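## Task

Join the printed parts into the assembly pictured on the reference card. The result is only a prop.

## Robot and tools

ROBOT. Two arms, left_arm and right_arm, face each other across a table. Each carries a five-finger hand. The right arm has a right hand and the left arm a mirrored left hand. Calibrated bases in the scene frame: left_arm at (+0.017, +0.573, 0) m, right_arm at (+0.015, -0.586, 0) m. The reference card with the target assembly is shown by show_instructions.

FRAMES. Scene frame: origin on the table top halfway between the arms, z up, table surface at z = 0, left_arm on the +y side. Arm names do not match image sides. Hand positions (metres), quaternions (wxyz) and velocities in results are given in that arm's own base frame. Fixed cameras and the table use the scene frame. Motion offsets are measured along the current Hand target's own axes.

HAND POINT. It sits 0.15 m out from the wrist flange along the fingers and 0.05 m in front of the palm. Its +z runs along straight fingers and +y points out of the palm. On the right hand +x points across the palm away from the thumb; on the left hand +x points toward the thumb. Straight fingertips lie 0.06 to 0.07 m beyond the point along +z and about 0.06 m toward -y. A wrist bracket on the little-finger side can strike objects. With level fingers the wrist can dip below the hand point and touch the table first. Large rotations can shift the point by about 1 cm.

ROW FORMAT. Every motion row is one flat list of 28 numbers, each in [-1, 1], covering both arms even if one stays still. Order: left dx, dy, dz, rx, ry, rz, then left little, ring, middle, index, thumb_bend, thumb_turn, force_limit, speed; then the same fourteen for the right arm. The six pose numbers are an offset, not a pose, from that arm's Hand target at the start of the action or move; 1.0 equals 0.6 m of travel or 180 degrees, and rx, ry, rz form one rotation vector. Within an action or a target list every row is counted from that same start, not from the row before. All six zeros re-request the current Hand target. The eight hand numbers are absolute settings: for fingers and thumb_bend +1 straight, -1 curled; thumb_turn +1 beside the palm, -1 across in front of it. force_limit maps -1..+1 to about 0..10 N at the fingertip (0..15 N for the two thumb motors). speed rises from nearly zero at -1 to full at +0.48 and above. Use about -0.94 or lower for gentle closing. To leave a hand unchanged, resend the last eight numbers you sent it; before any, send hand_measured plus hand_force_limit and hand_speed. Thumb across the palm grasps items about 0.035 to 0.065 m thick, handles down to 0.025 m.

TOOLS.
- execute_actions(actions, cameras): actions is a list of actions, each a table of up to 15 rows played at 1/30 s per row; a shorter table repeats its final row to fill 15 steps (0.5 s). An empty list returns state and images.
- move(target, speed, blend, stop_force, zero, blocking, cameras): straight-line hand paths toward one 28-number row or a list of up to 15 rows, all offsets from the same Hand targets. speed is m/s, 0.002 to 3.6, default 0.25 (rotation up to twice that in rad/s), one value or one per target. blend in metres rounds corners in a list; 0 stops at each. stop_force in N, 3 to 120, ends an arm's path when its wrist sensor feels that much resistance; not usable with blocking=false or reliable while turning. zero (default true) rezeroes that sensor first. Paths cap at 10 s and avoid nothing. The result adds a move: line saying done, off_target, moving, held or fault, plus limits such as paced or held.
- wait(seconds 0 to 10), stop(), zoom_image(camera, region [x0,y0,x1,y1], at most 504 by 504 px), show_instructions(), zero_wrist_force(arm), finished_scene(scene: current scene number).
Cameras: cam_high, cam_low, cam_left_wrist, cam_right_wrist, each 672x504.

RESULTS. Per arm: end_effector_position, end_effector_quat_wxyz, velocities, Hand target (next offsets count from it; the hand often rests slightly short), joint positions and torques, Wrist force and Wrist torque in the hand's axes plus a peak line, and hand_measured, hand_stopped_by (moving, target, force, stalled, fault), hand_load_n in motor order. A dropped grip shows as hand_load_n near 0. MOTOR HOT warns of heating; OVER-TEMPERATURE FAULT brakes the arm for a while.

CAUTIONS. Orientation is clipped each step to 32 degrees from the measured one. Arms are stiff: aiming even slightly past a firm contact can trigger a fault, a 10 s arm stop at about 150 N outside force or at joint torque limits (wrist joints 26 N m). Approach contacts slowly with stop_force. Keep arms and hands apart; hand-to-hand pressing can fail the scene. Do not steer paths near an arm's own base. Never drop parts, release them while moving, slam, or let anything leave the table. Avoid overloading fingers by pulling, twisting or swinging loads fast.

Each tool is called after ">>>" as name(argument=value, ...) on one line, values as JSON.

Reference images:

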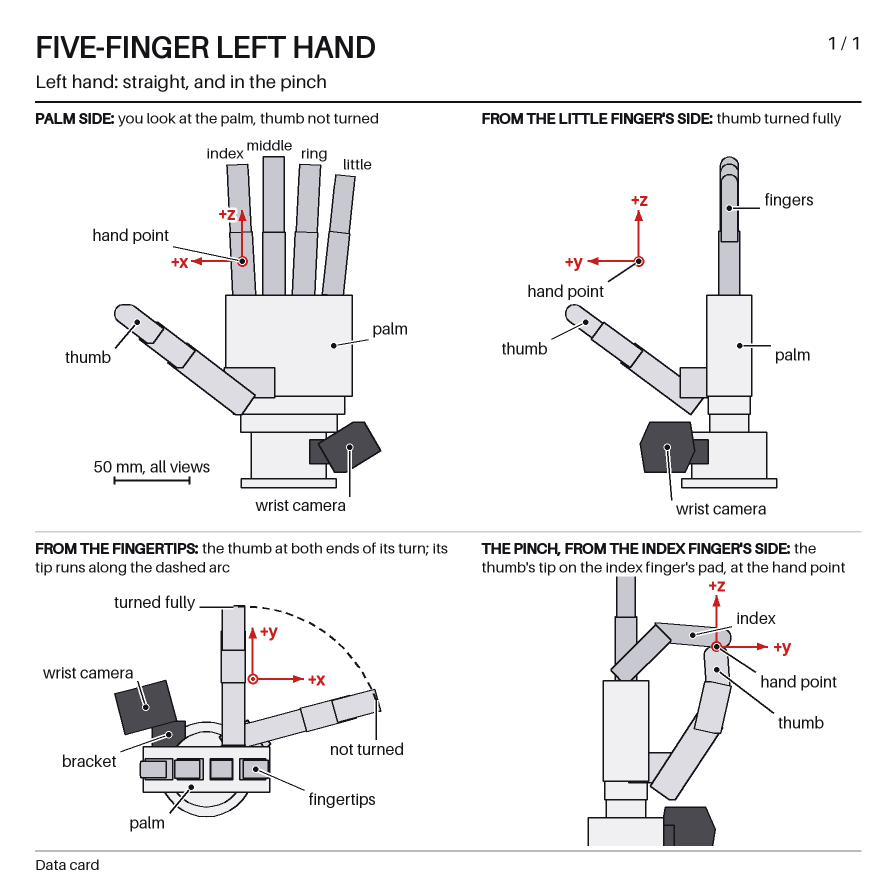

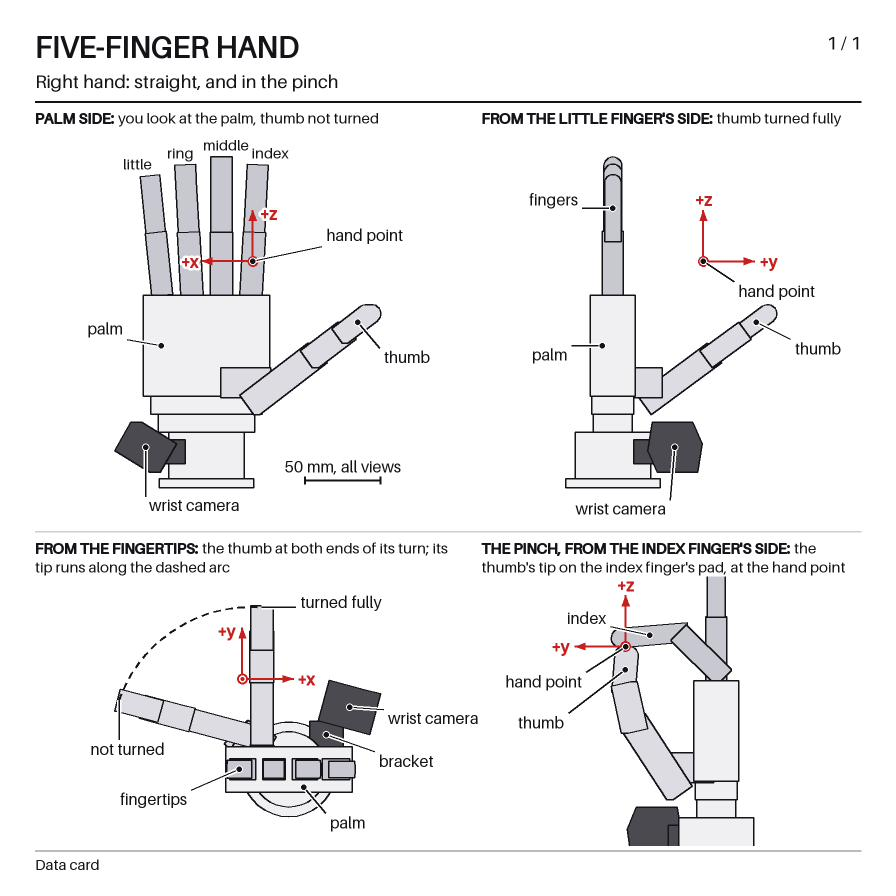

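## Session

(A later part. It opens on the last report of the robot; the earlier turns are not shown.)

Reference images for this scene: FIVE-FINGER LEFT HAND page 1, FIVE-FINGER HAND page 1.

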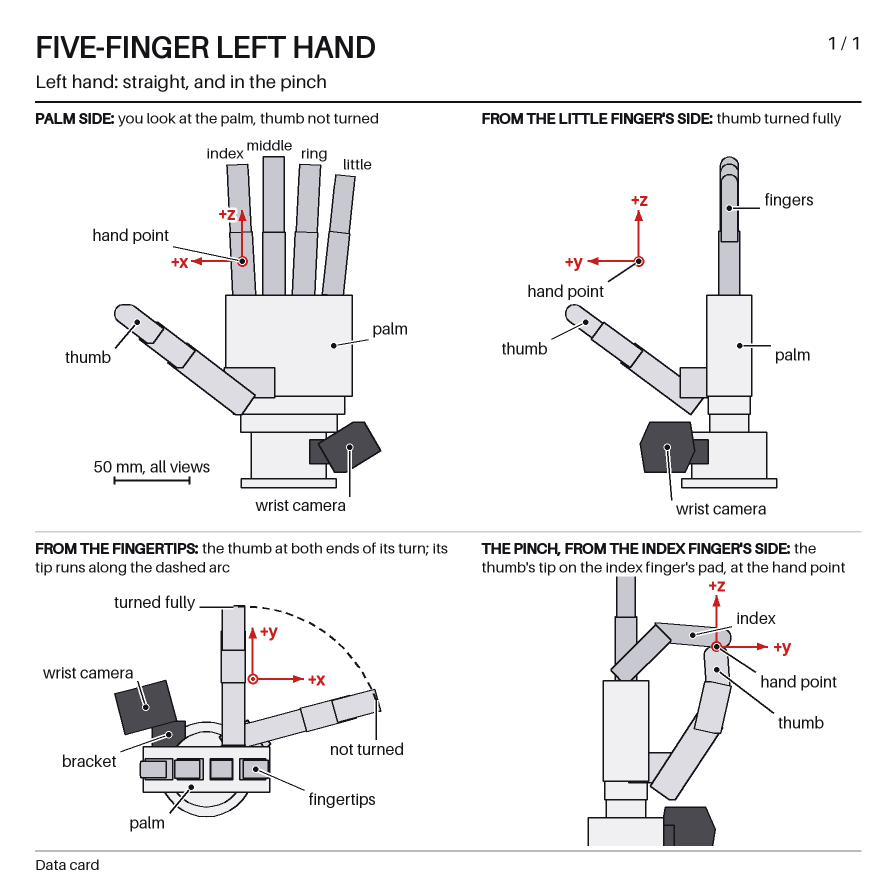

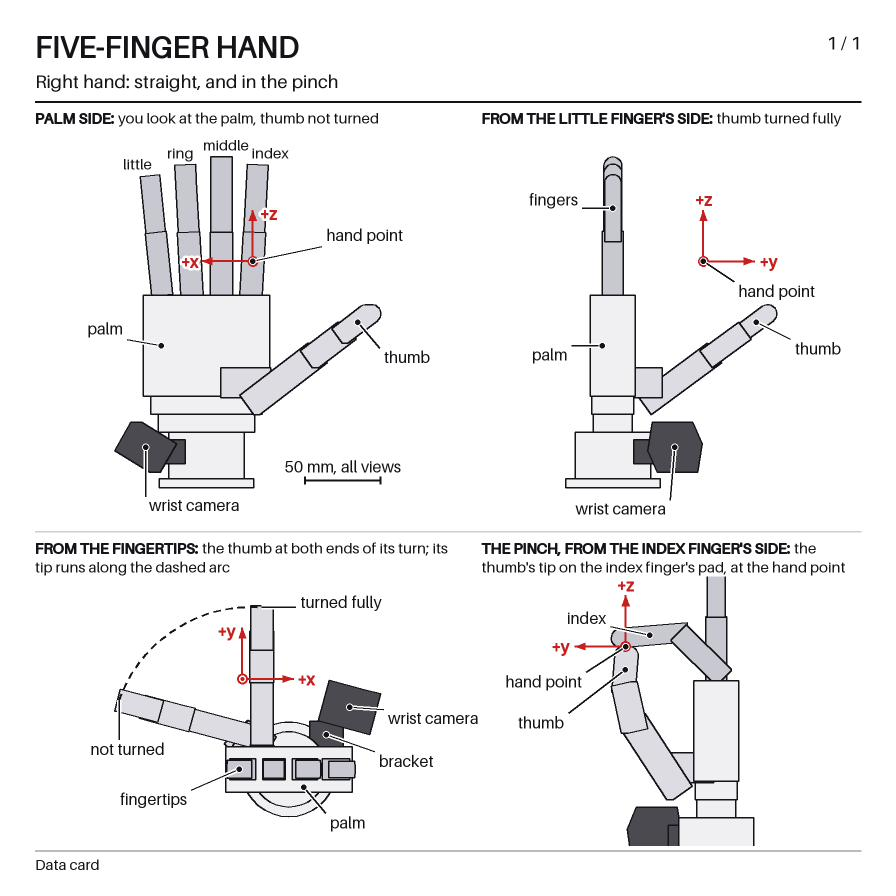

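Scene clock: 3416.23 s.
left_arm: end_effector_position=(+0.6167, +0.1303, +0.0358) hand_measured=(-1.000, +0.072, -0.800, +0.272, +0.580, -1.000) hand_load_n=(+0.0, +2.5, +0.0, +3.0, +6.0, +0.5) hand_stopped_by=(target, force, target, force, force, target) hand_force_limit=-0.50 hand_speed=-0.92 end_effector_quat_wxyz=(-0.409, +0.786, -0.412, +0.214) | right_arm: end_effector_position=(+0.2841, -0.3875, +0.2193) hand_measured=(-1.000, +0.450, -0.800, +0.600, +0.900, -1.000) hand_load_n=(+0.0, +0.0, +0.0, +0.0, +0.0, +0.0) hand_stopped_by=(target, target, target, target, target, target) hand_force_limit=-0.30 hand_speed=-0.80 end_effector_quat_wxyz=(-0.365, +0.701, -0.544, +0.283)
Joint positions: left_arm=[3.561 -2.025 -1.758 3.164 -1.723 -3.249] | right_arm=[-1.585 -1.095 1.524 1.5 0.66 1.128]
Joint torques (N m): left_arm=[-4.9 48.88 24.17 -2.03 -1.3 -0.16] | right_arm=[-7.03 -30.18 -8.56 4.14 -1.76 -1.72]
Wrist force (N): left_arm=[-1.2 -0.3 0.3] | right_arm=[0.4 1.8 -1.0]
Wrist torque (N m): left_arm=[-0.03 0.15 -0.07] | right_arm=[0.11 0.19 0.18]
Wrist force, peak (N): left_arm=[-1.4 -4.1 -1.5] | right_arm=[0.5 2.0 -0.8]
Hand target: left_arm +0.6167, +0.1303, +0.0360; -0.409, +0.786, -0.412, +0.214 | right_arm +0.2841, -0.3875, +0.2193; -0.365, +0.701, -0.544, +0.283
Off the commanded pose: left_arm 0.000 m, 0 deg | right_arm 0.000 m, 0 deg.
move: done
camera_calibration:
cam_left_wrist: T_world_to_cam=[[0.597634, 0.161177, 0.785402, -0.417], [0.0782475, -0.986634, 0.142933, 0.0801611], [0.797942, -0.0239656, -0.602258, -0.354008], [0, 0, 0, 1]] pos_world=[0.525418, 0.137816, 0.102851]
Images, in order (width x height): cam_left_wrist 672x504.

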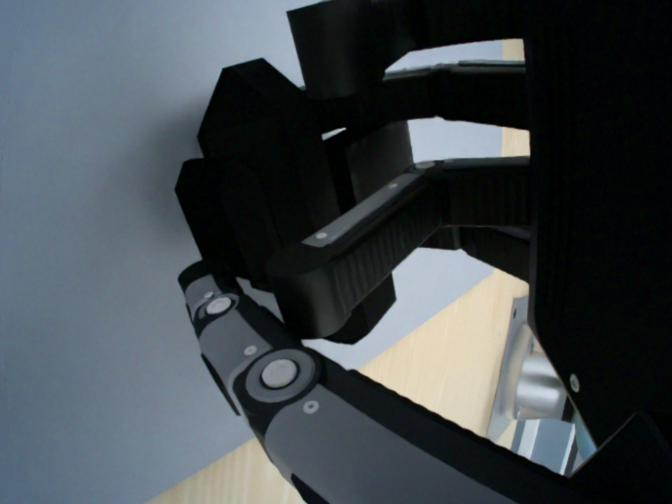

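>>> move(target=[[0, -0.142, -0.0994, 0, 0, 0, -1, -0.06, -0.8, 0.14, 0.42, -1, -0.5, -0.92, 0, 0, 0, 0, 0, 0, -1, 0.45, -0.8, 0.6, 0.9, -1, -0.3, -0.8], [-0.33933, -0.12703, -0.12078, 0, 0.091, 0.0637, -1, -0.06, -0.8, 0.14, 0.42, -1, -0.5, -0.92, 0, 0, 0, 0, 0, 0, -1, 0.45, -0.8, 0.6, 0.9, -1, -0.3, -0.8]], speed=0.12, blend=[0.03, 0], cameras=["all"])

Scene clock: 3457.20 s.
left_arm: end_effector_position=(+0.4879, +0.2887, +0.1400) hand_measured=(-1.000, +0.072, -0.800, +0.272, +0.580, -1.000) hand_load_n=(+0.0, +2.5, +0.0, +3.0, +6.0, +0.5) hand_stopped_by=(target, force, target, force, force, target) hand_force_limit=-0.50 hand_speed=-0.92 end_effector_quat_wxyz=(-0.366, +0.702, -0.542, +0.282) | right_arm: end_effector_position=(+0.2841, -0.3875, +0.2193) hand_measured=(-1.000, +0.450, -0.800, +0.600, +0.900, -1.000) hand_load_n=(+0.5, +0.0, +0.0, +0.0, +0.0, +0.0) hand_stopped_by=(target, target, target, target, target, target) hand_force_limit=-0.30 hand_speed=-0.80 end_effector_quat_wxyz=(-0.365, +0.701, -0.544, +0.283)
Joint positions: left_arm=[4.184 -1.839 -1.747 2.806 -0.953 -2.621] | right_arm=[-1.585 -1.095 1.524 1.5 0.66 1.128]
Joint torques (N m): left_arm=[6.78 15.86 25.14 -2.75 2.4 2.72] | right_arm=[-6.31 -30.83 -8.18 4.09 -1.86 -1.68]
Wrist force (N): left_arm=[-1.0 0.5 0.1] | right_arm=[0.4 1.6 -0.6]
Wrist torque (N m): left_arm=[0.09 0.11 -0.26] | right_arm=[0.07 0.18 0.18]
Wrist force, peak (N): left_arm=[-2.2 0.5 0.5] | right_arm=[0.6 1.9 -0.9]
Hand target: left_arm +0.4878, +0.2888, +0.1400; -0.366, +0.702, -0.542, +0.282 | right_arm +0.2841, -0.3875, +0.2193; -0.365, +0.701, -0.544, +0.283
Off the commanded pose: left_arm 0.000 m, 0 deg | right_arm 0.000 m, 0 deg.
move: done
camera_calibration:
cam_left_wrist: T_world_to_cam=[[0.616671, -0.052884, 0.785442, -0.394883], [-0.263621, -0.954007, 0.142742, 0.389032], [0.741768, -0.295084, -0.60225, -0.0791638], [0, 0, 0, 1]] pos_world=[0.404792, 0.326896, 0.20695]
cam_right_wrist: T_world_to_cam=[[-0.463724, -0.40229, -0.789381, 0.148463], [-0.762698, 0.634635, 0.124621, 0.427836], [0.450835, 0.659849, -0.601121, 0.378923], [0, 0, 0, 1]] pos_world=[0.224324, -0.461826, 0.291656]

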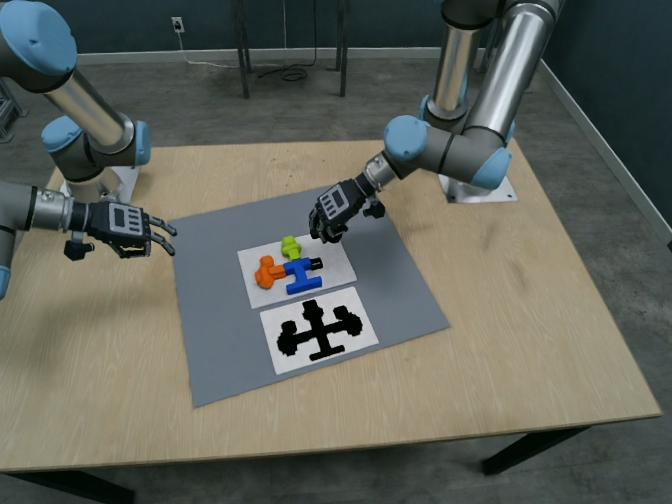

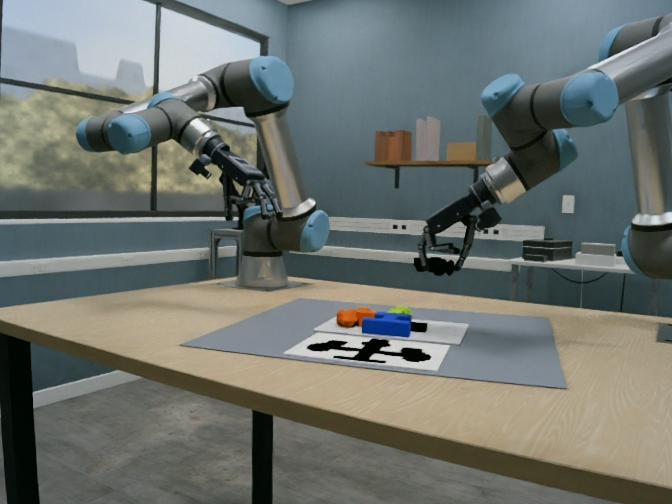

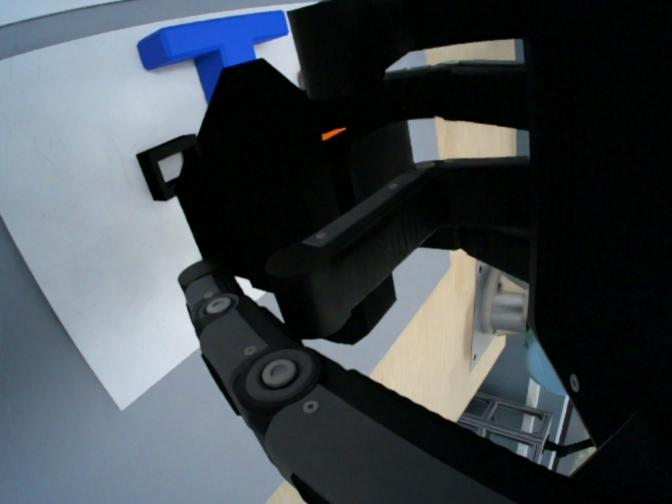

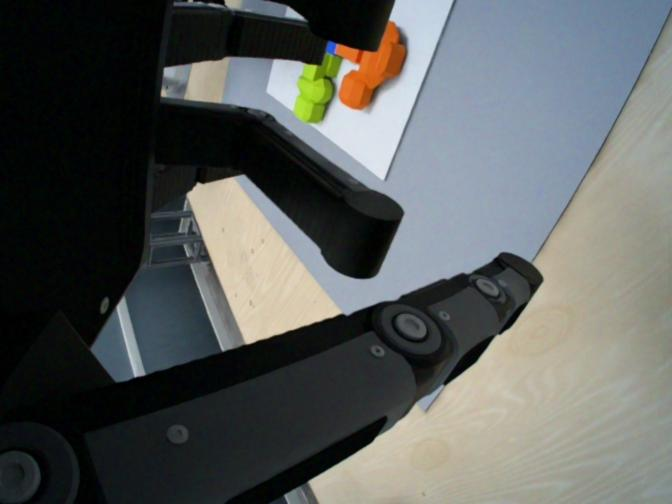

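>>> zoom_image(camera="cam_left_wrist", region=[120, 0, 300, 220])

>>> zoom_image(camera="cam_left_wrist", region=[130, 120, 220, 220])

Scaled by 2.291 from the camera's 672x504 image, which has a finer 960x720 frame.

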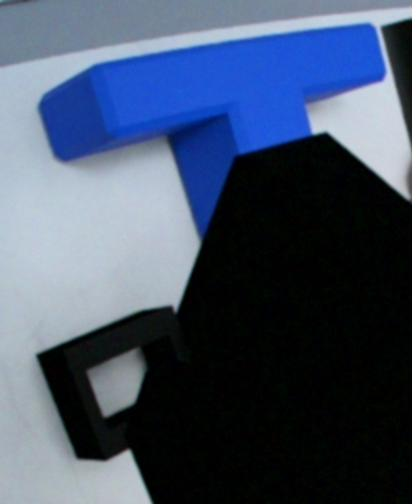

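Scaled by 5.040 from the camera's 672x504 image, which has a finer 960x720 frame.

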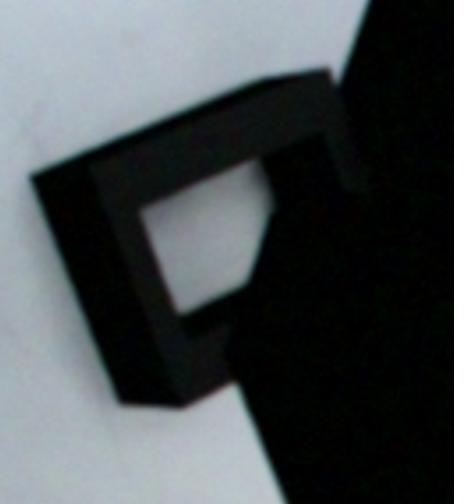

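>>> zoom_image(camera="cam_left_wrist", region=[290, 60, 450, 220])

>>> zoom_image(camera="cam_left_wrist", region=[170, 40, 350, 300])

Scaled by 3.150 from the camera's 672x504 image, which has a finer 960x720 frame.

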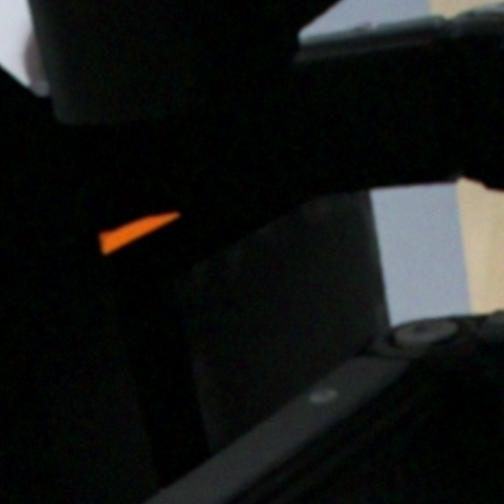

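Scaled by 1.938 from the camera's 672x504 image, which has a finer 960x720 frame.

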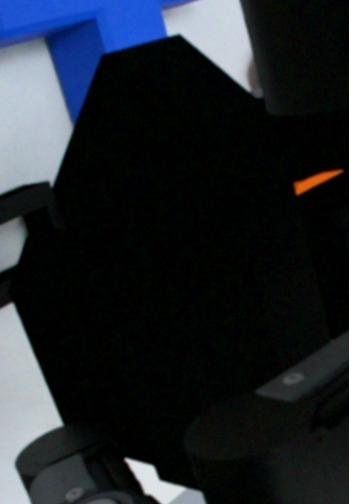

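>>> zoom_image(camera="cam_left_wrist", region=[160, 40, 280, 160])

>>> zoom_image(camera="cam_left_wrist", region=[150, 150, 270, 290])

Scaled by 4.200 from the camera's 672x504 image, which has a finer 960x720 frame.

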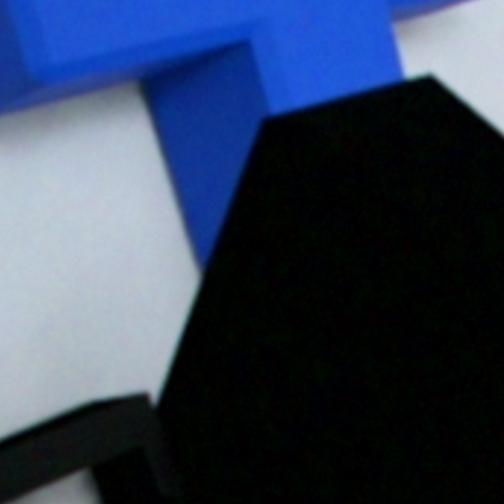

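Scaled by 3.600 from the camera's 672x504 image, which has a finer 960x720 frame.

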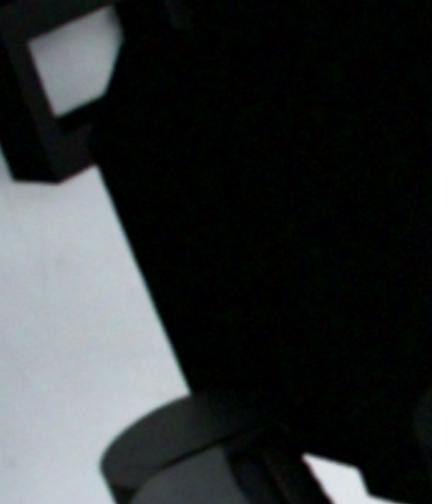

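>>> move(target=[0.00453, 0.11388, 0.08437, 0, -0.00364, -0.00255, -1, -0.06, -0.8, 0.14, 0.42, -1, -0.5, -0.92, 0, 0, 0, 0, 0, 0, -1, 0.45, -0.8, 0.6, 0.9, -1, -0.3, -0.8], speed=0.08, cameras=["cam_left_wrist", "cam_low"])

Scene clock: 3599.00 s.
left_arm: end_effector_position=(+0.4908, +0.2867, +0.0551) hand_measured=(-1.000, +0.072, -0.800, +0.272, +0.580, -1.000) hand_load_n=(+0.0, +2.5, +0.0, +3.0, +6.0, +0.5) hand_stopped_by=(target, force, target, force, force, target) hand_force_limit=-0.50 hand_speed=-0.92 end_effector_quat_wxyz=(-0.368, +0.706, -0.537, +0.280) | right_arm: end_effector_position=(+0.2841, -0.3875, +0.2193) hand_measured=(-1.000, +0.450, -0.800, +0.600, +0.900, -1.000) hand_load_n=(+0.0, +0.0, +0.5, +0.0, +0.0, +0.0) hand_stopped_by=(target, target, target, target, target, target) hand_force_limit=-0.30 hand_speed=-0.80 end_effector_quat_wxyz=(-0.365, +0.701, -0.544, +0.283)
Joint positions: left_arm=[4.171 -1.942 -1.854 3.029 -0.971 -2.643] | right_arm=[-1.585 -1.095 1.524 1.5 0.66 1.128]
Joint torques (N m): left_arm=[-6.39 17.65 8 0.8 -1.9 -2.54] | right_arm=[-6.5 -30.87 -8.54 4.02 -1.88 -1.72]
Wrist force (N): left_arm=[-0.8 0.2 0.6] | right_arm=[0.2 1.7 -0.8]
Wrist torque (N m): left_arm=[0.02 0.08 -0.03] | right_arm=[0.08 0.22 0.17]
Wrist force, peak (N): left_arm=[-1.7 0.3 0.6] | right_arm=[0.4 2.0 -0.8]
Hand target: left_arm +0.4908, +0.2867, +0.0549; -0.368, +0.706, -0.537, +0.280 | right_arm +0.2841, -0.3875, +0.2193; -0.365, +0.701, -0.544, +0.283
Off the commanded pose: left_arm 0.000 m, 0 deg | right_arm 0.000 m, 0 deg.
move: done
camera_calibration:
cam_left_wrist: T_world_to_cam=[[0.617465, -0.0444147, 0.785343, -0.332919], [-0.250537, -0.957513, 0.142829, 0.394574], [0.745633, -0.284949, -0.602359, -0.137705], [0, 0, 0, 1]] pos_world=[0.407099, 0.323784, 0.122151]
Images, in order (width x height): cam_low 672x504, cam_left_wrist 672x504.

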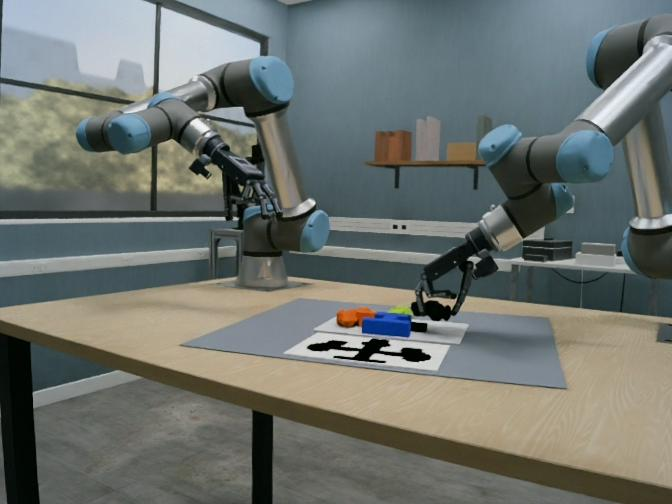

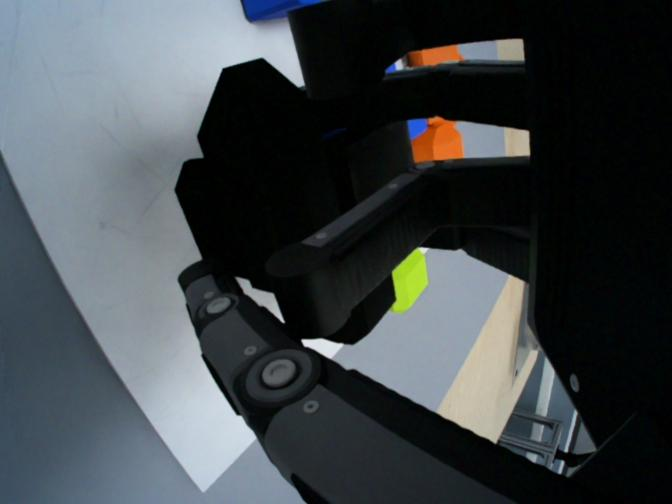

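>>> move(target=[0, 0, 0, 0, 0, 0, -1, -0.06, -0.8, 0.14, 0.42, -1, -0.5, -0.92, 0.11346, -0.2449, 0.26985, 0, 0, 0, -1, 0.45, -0.8, 0.6, 0.9, -1, -0.3, -0.8], speed=0.12, cameras=["cam_high", "cam_right_wrist"])

Scene clock: 3633.07 s.
left_arm: end_effector_position=(+0.4908, +0.2867, +0.0549) hand_measured=(-1.000, +0.072, -0.800, +0.272, +0.580, -1.000) hand_load_n=(+0.0, +3.0, +0.0, +3.0, +6.0, +0.5) hand_stopped_by=(target, force, target, force, force, target) hand_force_limit=-0.50 hand_speed=-0.92 end_effector_quat_wxyz=(-0.368, +0.706, -0.537, +0.280) | right_arm: end_effector_position=(+0.5110, -0.3996, +0.2468) hand_measured=(-1.000, +0.450, -0.800, +0.600, +0.900, -1.000) hand_load_n=(+0.0, +0.0, +0.0, +0.0, +0.0, +0.0) hand_stopped_by=(target, target, target, target, target, target) hand_force_limit=-0.30 hand_speed=-0.80 end_effector_quat_wxyz=(-0.365, +0.701, -0.544, +0.283)
Joint positions: left_arm=[4.171 -1.942 -1.855 3.03 -0.971 -2.643] | right_arm=[-1.156 -0.852 0.904 1.29 0.63 1.852]
Joint torques (N m): left_arm=[-6.33 18.17 7.48 0.74 -1.91 -2.6] | right_arm=[7.63 -41.24 -29.24 3.95 0.77 1.84]
Wrist force (N): left_arm=[-1.2 0.3 0.7] | right_arm=[0.0 1.6 -0.7]
Wrist torque (N m): left_arm=[0.05 0.14 -0.07] | right_arm=[0.09 0.24 -0.03]
Wrist force, peak (N): left_arm=[-1.5 0.2 0.7] | right_arm=[0.3 2.4 -0.9]
Hand target: left_arm +0.4908, +0.2867, +0.0549; -0.368, +0.706, -0.537, +0.280 | right_arm +0.5111, -0.3996, +0.2468; -0.365, +0.701, -0.544, +0.283
Off the commanded pose: left_arm 0.000 m, 0 deg | right_arm 0.000 m, 0 deg.
move: done
camera_calibration:
cam_right_wrist: T_world_to_cam=[[-0.463643, -0.40231, -0.789419, 0.270456], [-0.7627, 0.634653, 0.124513, 0.605277], [0.450915, 0.65982, -0.601094, 0.30098], [0, 0, 0, 1]] pos_world=[0.451323, -0.473926, 0.319055]
Images, in order (width x height): cam_high 672x504, cam_right_wrist 672x504.

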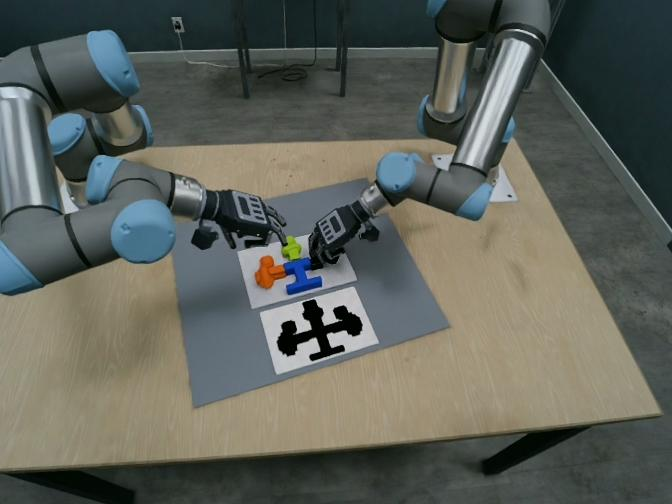

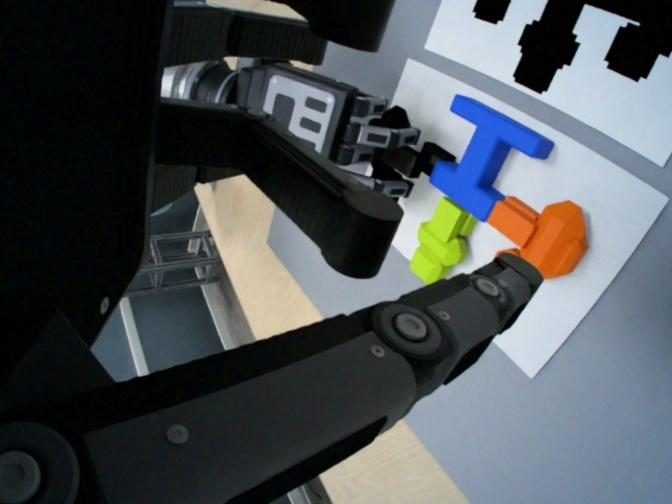

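>>> zoom_image(camera="cam_right_wrist", region=[340, 80, 480, 220])

>>> zoom_image(camera="cam_right_wrist", region=[375, 100, 465, 190])

Scaled by 3.600 from the camera's 672x504 image, which has a finer 960x720 frame.

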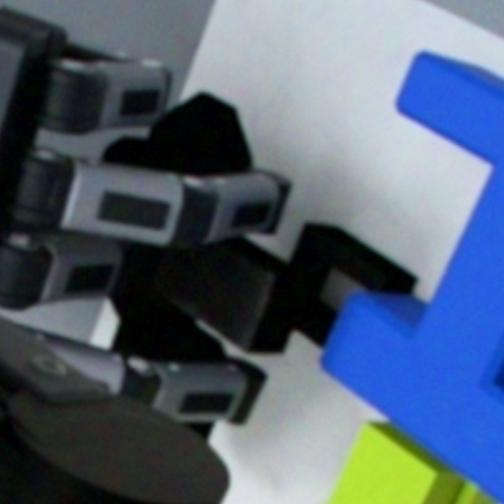

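Scaled by 5.600 from the camera's 672x504 image, which has a finer 960x720 frame.

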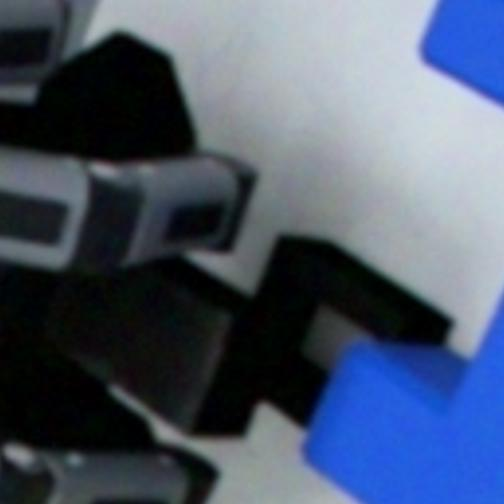

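>>> zoom_image(camera="cam_right_wrist", region=[360, 110, 450, 200])

Scaled by 5.600 from the camera's 672x504 image, which has a finer 960x720 frame.

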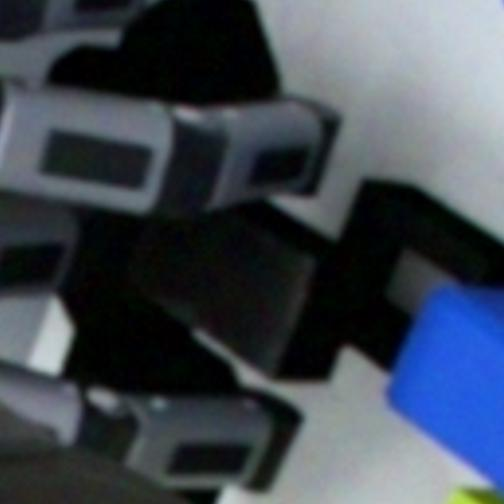

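>>> move(target=[[0.00331, 0.00079, -0.00113, 0, 0, 0, -1, -0.06, -0.8, 0.14, 0.42, -1, -0.5, -0.92, 0, 0, 0, 0, 0, 0, -1, 0.45, -0.8, 0.6, 0.9, -1, -0.3, -0.8], [0.00331, 0.01841, 0.0112, 0, 0, 0, -1, -0.06, -0.8, 0.14, 0.42, -1, -0.5, -0.92, 0, 0, 0, 0, 0, 0, -1, 0.45, -0.8, 0.6, 0.9, -1, -0.3, -0.8]], speed=0.02, stop_force=4, cameras=["cam_right_wrist", "cam_left_wrist"])

>>> zoom_image(camera="cam_right_wrist", region=[360, 110, 450, 200])

>>> zoom_image(camera="cam_left_wrist", region=[280, 60, 460, 240])

Scene clock: 3768.70 s.
left_arm: end_effector_position=(+0.4905, +0.2846, +0.0420) hand_measured=(-1.000, +0.072, -0.800, +0.272, +0.580, -1.000) hand_load_n=(-0.5, +2.5, +0.5, +3.0, +6.0, +0.5) hand_stopped_by=(target, force, target, force, force, target) hand_force_limit=-0.50 hand_speed=-0.92 end_effector_quat_wxyz=(-0.368, +0.706, -0.537, +0.280) | right_arm: end_effector_position=(+0.5111, -0.3996, +0.2468) hand_measured=(-1.000, +0.450, -0.800, +0.600, +0.900, -1.000) hand_load_n=(+0.0, +0.0, +0.0, +0.0, +0.0, +0.0) hand_stopped_by=(target, target, target, target, target, target) hand_force_limit=-0.30 hand_speed=-0.80 end_effector_quat_wxyz=(-0.365, +0.701, -0.544, +0.283)
Joint positions: left_arm=[4.169 -1.959 -1.872 3.064 -0.973 -2.645] | right_arm=[-1.156 -0.852 0.904 1.29 0.63 1.852]
Joint torques (N m): left_arm=[-6.41 17.58 7.31 0.82 -1.92 -2.62] | right_arm=[7.71 -40.62 -28.06 4.04 0.7 1.5]
Wrist force (N): left_arm=[-1.2 -0.2 0.4] | right_arm=[0.2 1.5 -0.7]
Wrist torque (N m): left_arm=[-0.01 0.13 -0.05] | right_arm=[0.06 0.20 -0.01]
Wrist force, peak (N): left_arm=[-1.4 0.3 0.8] | right_arm=[0.1 1.8 -0.8]
Hand target: left_arm +0.4905, +0.2846, +0.0420; -0.368, +0.706, -0.537, +0.280 | right_arm +0.5111, -0.3996, +0.2468; -0.365, +0.701, -0.544, +0.283
Off the commanded pose: left_arm 0.000 m, 0 deg | right_arm 0.000 m, 0 deg.
move: done
camera_calibration:
cam_left_wrist: T_world_to_cam=[[0.617419, -0.0443978, 0.78538, -0.322529], [-0.250519, -0.95752, 0.142814, 0.394356], [0.745677, -0.284929, -0.602314, -0.146], [0, 0, 0, 1]] pos_world=[0.406799, 0.321684, 0.109051]
cam_right_wrist: T_world_to_cam=[[-0.463724, -0.40229, -0.789381, 0.270536], [-0.762698, 0.634635, 0.124621, 0.605309], [0.450835, 0.659849, -0.601121, 0.300994], [0, 0, 0, 1]] pos_world=[0.451424, -0.473926, 0.319056]
Images, in order (width x height): cam_left_wrist 672x504, cam_right_wrist 672x504.

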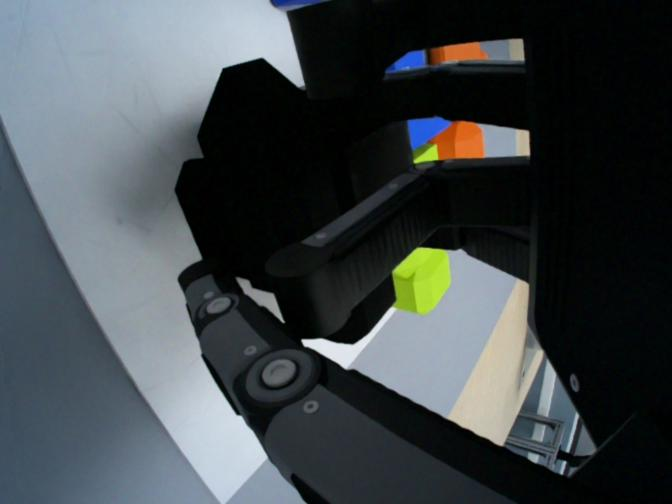

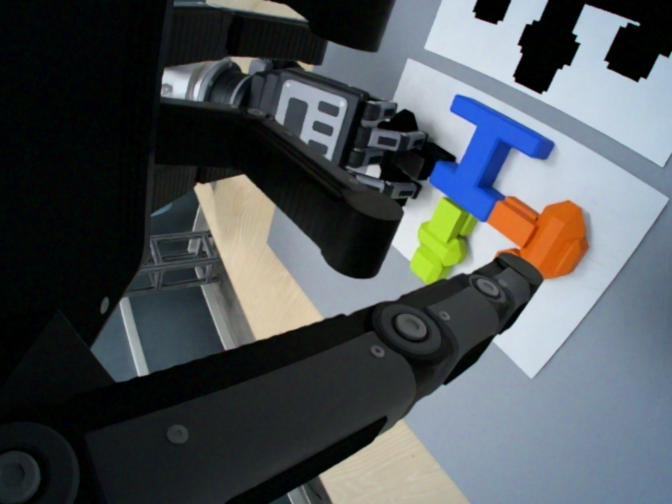

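Scaled by 5.600 from the camera's 672x504 image, which has a finer 960x720 frame.

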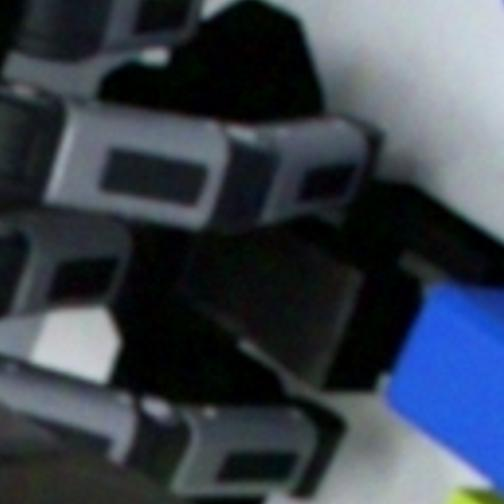

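Scaled by 2.800 from the camera's 672x504 image, which has a finer 960x720 frame.

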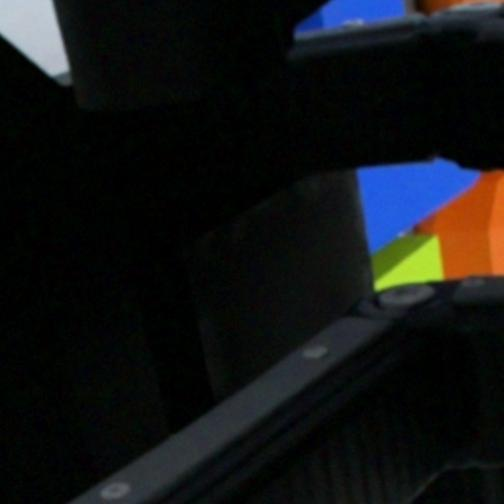

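>>> move(target=[0, 0.01392, 0.00915, 0, 0, 0, -1, -0.06, -0.8, 0.14, 0.42, -1, -0.5, -0.92, 0, 0, 0, 0, 0, 0, -1, 0.45, -0.8, 0.6, 0.9, -1, -0.3, -0.8], speed=0.01, stop_force=4, cameras=["cam_right_wrist", "cam_left_wrist"])

>>> zoom_image(camera="cam_right_wrist", region=[360, 110, 450, 200])

Scene clock: 3805.20 s.
left_arm: end_effector_position=(+0.4904, +0.2846, +0.0369) hand_measured=(-1.000, +0.072, -0.800, +0.272, +0.580, -1.000) hand_load_n=(+0.0, +2.0, +0.0, +3.0, +6.0, +1.0) hand_stopped_by=(target, force, target, force, force, target) hand_force_limit=-0.50 hand_speed=-0.92 end_effector_quat_wxyz=(-0.368, +0.706, -0.537, +0.280) | right_arm: end_effector_position=(+0.5111, -0.3996, +0.2468) hand_measured=(-1.000, +0.450, -0.800, +0.600, +0.900, -1.000) hand_load_n=(+0.5, +0.0, +0.0, +0.0, +0.0, +0.5) hand_stopped_by=(target, target, target, target, target, target) hand_force_limit=-0.30 hand_speed=-0.80 end_effector_quat_wxyz=(-0.365, +0.701, -0.544, +0.283)
Joint positions: left_arm=[4.169 -1.967 -1.877 3.077 -0.973 -2.645] | right_arm=[-1.156 -0.852 0.904 1.29 0.63 1.852]
Joint torques (N m): left_arm=[-1.37 42.7 20.89 -2.9 -2.19 -0.78] | right_arm=[7.88 -40.24 -28.22 3.87 0.73 0.47]
Wrist force (N): left_arm=[-0.8 -4.4 -1.9] | right_arm=[0.2 1.4 -0.5]
Wrist torque (N m): left_arm=[-0.04 0.00 0.15] | right_arm=[0.03 0.20 -0.02]
Wrist force, peak (N): left_arm=[-1.3 -11.0 -5.0] | right_arm=[0.1 1.8 -0.7]
Hand target: left_arm +0.4904, +0.2845, +0.0369; -0.368, +0.706, -0.537, +0.280 (not the last commanded pose) | right_arm +0.5111, -0.3996, +0.2468; -0.365, +0.701, -0.544, +0.283
Off the commanded pose: left_arm 0.005 m, 0 deg | right_arm 0.000 m, 0 deg.
move: contact (left_arm)
camera_calibration:
cam_left_wrist: T_world_to_cam=[[0.617464, -0.0444326, 0.785343, -0.318387], [-0.250476, -0.95754, 0.142758, 0.395068], [0.745654, -0.284857, -0.602376, -0.149065], [0, 0, 0, 1]] pos_world=[0.406699, 0.321684, 0.103851]
cam_right_wrist: T_world_to_cam=[[-0.463724, -0.40229, -0.789381, 0.270536], [-0.762698, 0.634635, 0.124621, 0.605309], [0.450835, 0.659849, -0.601121, 0.300994], [0, 0, 0, 1]] pos_world=[0.451424, -0.473926, 0.319056]
Images, in order (width x height): cam_left_wrist 672x504, cam_right_wrist 672x504.

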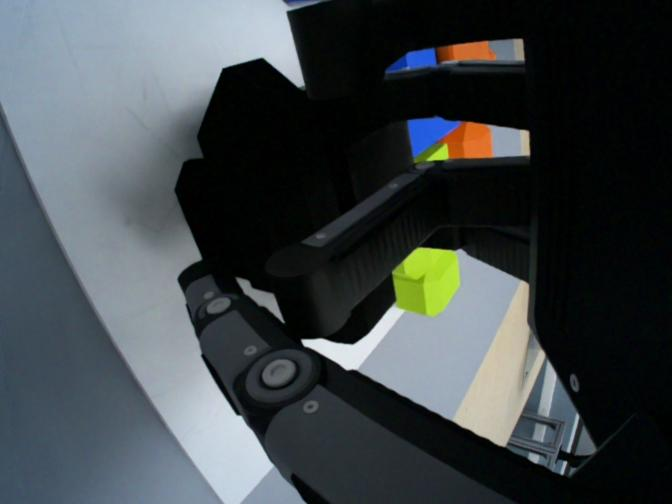

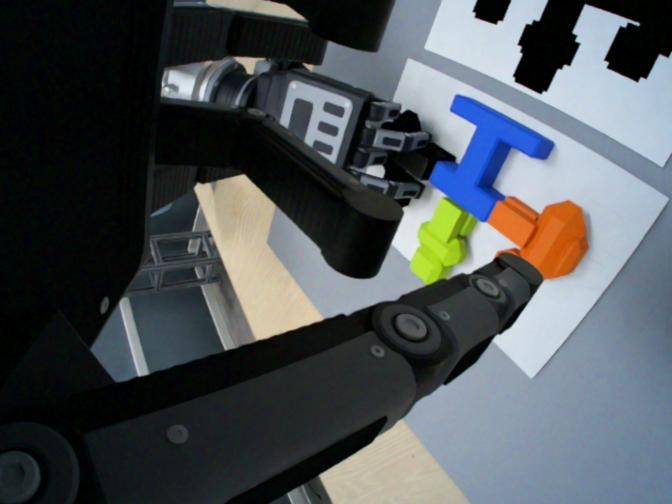

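Scaled by 5.600 from the camera's 672x504 image, which has a finer 960x720 frame.

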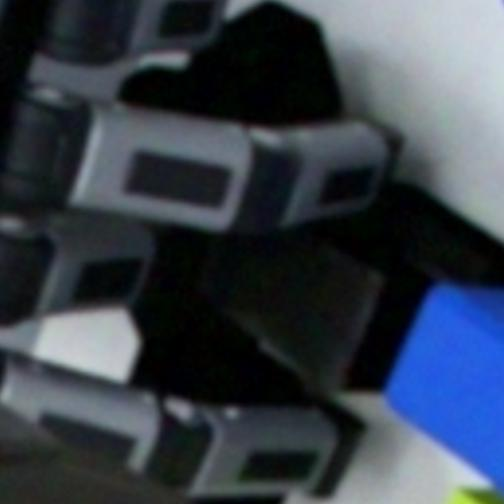

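>>> move(target=[[0, -0.04096, -0.02868, 0, 0, 0, -1, -0.06, -0.8, 0.14, 0.42, -1, -0.5, -0.92, 0, 0, 0, 0, 0, 0, -1, 0.45, -0.8, 0.6, 0.9, -1, -0.3, -0.8], [-0.00333, 0.06283, -0.22047, 0, 0, 0, -1, -0.06, -0.8, 0.14, 0.42, -1, -0.5, -0.92, 0, 0, 0, 0, 0, 0, -1, 0.45, -0.8, 0.6, 0.9, -1, -0.3, -0.8], [-0.00333, 0.12837, -0.17458, 0, 0, 0, -1, -0.06, -0.8, 0.14, 0.42, -1, -0.5, -0.92, 0, 0, 0, 0, 0, 0, -1, 0.45, -0.8, 0.6, 0.9, -1, -0.3, -0.8]], speed=[0.05, 0.1, 0.06], blend=[0.01, 0.02, 0], cameras=["cam_left_wrist", "cam_right_wrist", "cam_high"])

Scene clock: 3856.40 s.
left_arm: end_effector_position=(+0.3646, +0.2517, +0.0340) hand_measured=(-1.000, +0.072, -0.800, +0.272, +0.580, -1.000) hand_load_n=(+0.0, +2.5, +0.0, +3.0, +6.0, +0.5) hand_stopped_by=(target, force, target, force, force, target) hand_force_limit=-0.50 hand_speed=-0.92 end_effector_quat_wxyz=(-0.368, +0.706, -0.537, +0.280) | right_arm: end_effector_position=(+0.5111, -0.3996, +0.2468) hand_measured=(-1.000, +0.450, -0.800, +0.600, +0.900, -1.000) hand_load_n=(+0.0, +0.0, +0.0, +0.0, +0.0, +0.0) hand_stopped_by=(target, target, target, target, target, target) hand_force_limit=-0.30 hand_speed=-0.80 end_effector_quat_wxyz=(-0.365, +0.701, -0.544, +0.283)
Joint positions: left_arm=[4.483 -1.797 -2.19 3.017 -0.768 -2.332] | right_arm=[-1.156 -0.852 0.904 1.29 0.63 1.852]
Joint torques (N m): left_arm=[-6.11 8.08 4.33 0.07 -0.65 -2.63] | right_arm=[7.21 -40.83 -28.44 3.78 0.59 -0.56]
Wrist force (N): left_arm=[-1.2 0.2 0.1] | right_arm=[0.0 1.4 -0.6]
Wrist torque (N m): left_arm=[0.07 0.12 -0.15] | right_arm=[0.05 0.23 -0.03]
Wrist force, peak (N): left_arm=[-1.1 -5.8 -2.6] | right_arm=[0.2 1.8 -0.7]
Hand target: left_arm +0.3646, +0.2517, +0.0338; -0.368, +0.706, -0.537, +0.280 | right_arm +0.5111, -0.3996, +0.2468; -0.365, +0.701, -0.544, +0.283
Off the commanded pose: left_arm 0.000 m, 0 deg | right_arm 0.000 m, 0 deg.
move: done
camera_calibration:
cam_left_wrist: T_world_to_cam=[[0.61736, -0.0443763, 0.785428, -0.23989], [-0.25053, -0.957516, 0.142822, 0.332471], [0.745722, -0.284946, -0.60225, -0.066387], [0, 0, 0, 1]] pos_world=[0.280899, 0.288784, 0.10095]
cam_right_wrist: T_world_to_cam=[[-0.463724, -0.40229, -0.789381, 0.270536], [-0.762698, 0.634635, 0.124621, 0.605309], [0.450835, 0.659849, -0.601121, 0.300994], [0, 0, 0, 1]] pos_world=[0.451424, -0.473926, 0.319056]
Images, in order (width x height): cam_high 672x504, cam_left_wrist 672x504, cam_right_wrist 672x504.

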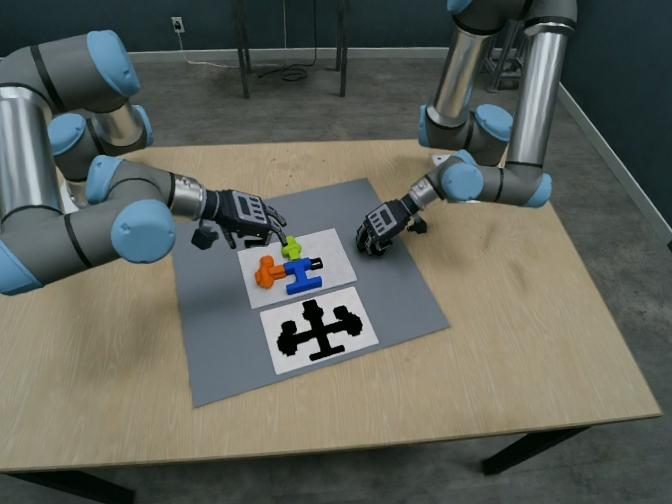

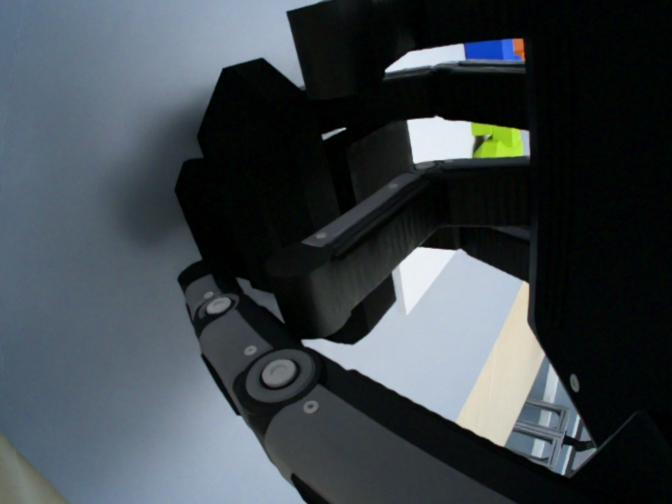

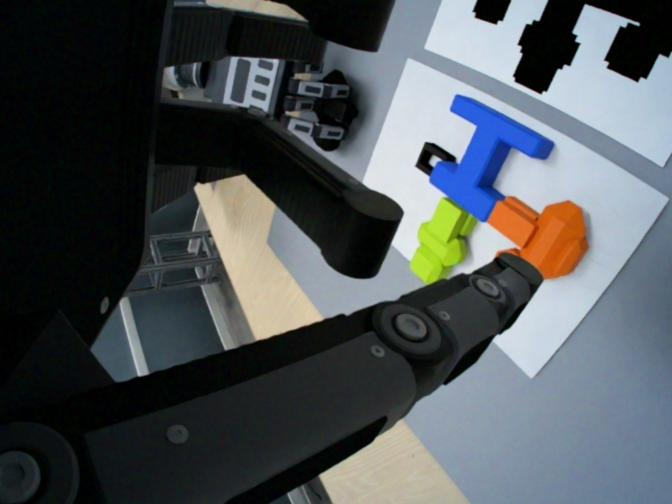

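>>> zoom_image(camera="cam_right_wrist", region=[400, 130, 480, 210])

>>> zoom_image(camera="cam_right_wrist", region=[410, 190, 490, 290])

Scaled by 6.300 from the camera's 672x504 image, which has a finer 960x720 frame.

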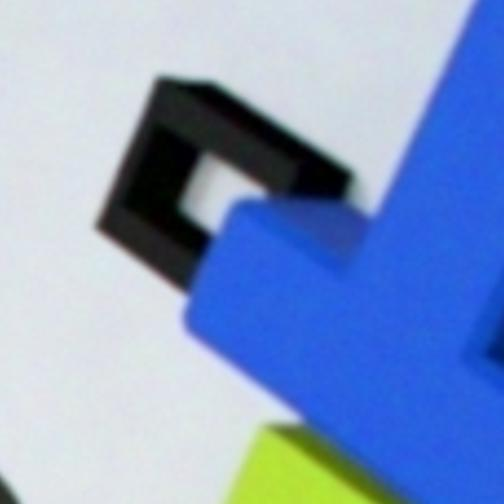

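Scaled by 5.040 from the camera's 672x504 image, which has a finer 960x720 frame.

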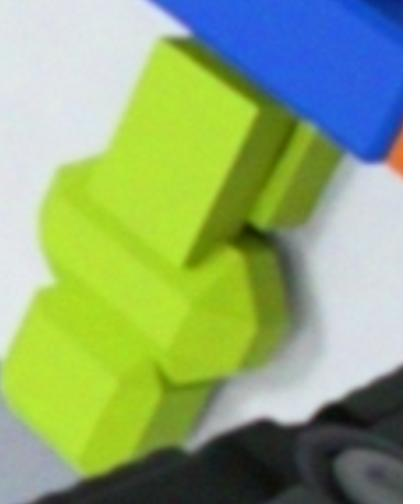

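>>> move(target=[0, 0.0191, 0.01338, 0, 0, 0, -1, -0.06, -0.8, 0.14, 0.42, -1, -0.5, -0.92, 0, 0, 0, 0, 0, 0, -1, 0.45, -0.8, 0.6, 0.9, -1, -0.3, -0.8], speed=0.01, stop_force=3, cameras=["cam_left_wrist"])

Scene clock: 3886.93 s.
left_arm: end_effector_position=(+0.3646, +0.2517, +0.0264) hand_measured=(-1.000, +0.072, -0.800, +0.272, +0.580, -1.000) hand_load_n=(+0.0, +2.5, +0.0, +3.0, +6.0, +0.5) hand_stopped_by=(target, force, target, force, force, target) hand_force_limit=-0.50 hand_speed=-0.92 end_effector_quat_wxyz=(-0.368, +0.706, -0.537, +0.280) | right_arm: end_effector_position=(+0.5111, -0.3996, +0.2468) hand_measured=(-1.000, +0.450, -0.800, +0.600, +0.900, -1.000) hand_load_n=(+0.0, +0.0, +0.0, +0.0, +0.0, +0.0) hand_stopped_by=(target, target, target, target, target, target) hand_force_limit=-0.30 hand_speed=-0.80 end_effector_quat_wxyz=(-0.365, +0.701, -0.544, +0.283)
Joint positions: left_arm=[4.483 -1.814 -2.196 3.041 -0.768 -2.332] | right_arm=[-1.156 -0.852 0.904 1.29 0.63 1.852]
Joint torques (N m): left_arm=[-5.41 35.4 18.8 -3.22 -1.31 -0.73] | right_arm=[7.67 -40.49 -28.27 3.8 0.61 -0.78]
Wrist force (N): left_arm=[-1.0 -0.1 0.5] | right_arm=[0.1 1.5 -0.7]
Wrist torque (N m): left_arm=[0.00 0.14 -0.14] | right_arm=[0.06 0.22 -0.03]
Wrist force, peak (N): left_arm=[-2.7 -8.0 -4.0] | right_arm=[0.2 1.7 -0.7]
Hand target: left_arm +0.3646, +0.2517, +0.0264; -0.368, +0.706, -0.537, +0.280 (not the last commanded pose) | right_arm +0.5111, -0.3996, +0.2468; -0.365, +0.701, -0.544, +0.283
Off the commanded pose: left_arm 0.007 m, 0 deg | right_arm 0.000 m, 0 deg.
move: contact (left_arm)
camera_calibration:
cam_left_wrist: T_world_to_cam=[[0.617484, -0.0443568, 0.785332, -0.233952], [-0.250427, -0.957543, 0.14282, 0.333535], [0.745654, -0.284857, -0.602375, -0.0709591], [0, 0, 0, 1]] pos_world=[0.280899, 0.288784, 0.0933506]
Images, in order (width x height): cam_left_wrist 672x504.

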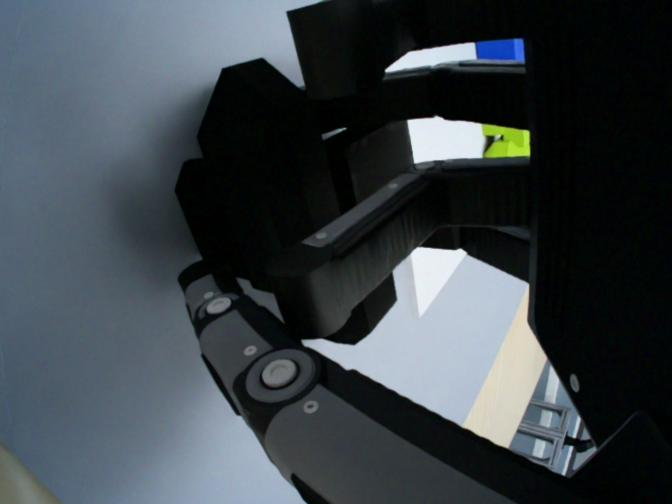

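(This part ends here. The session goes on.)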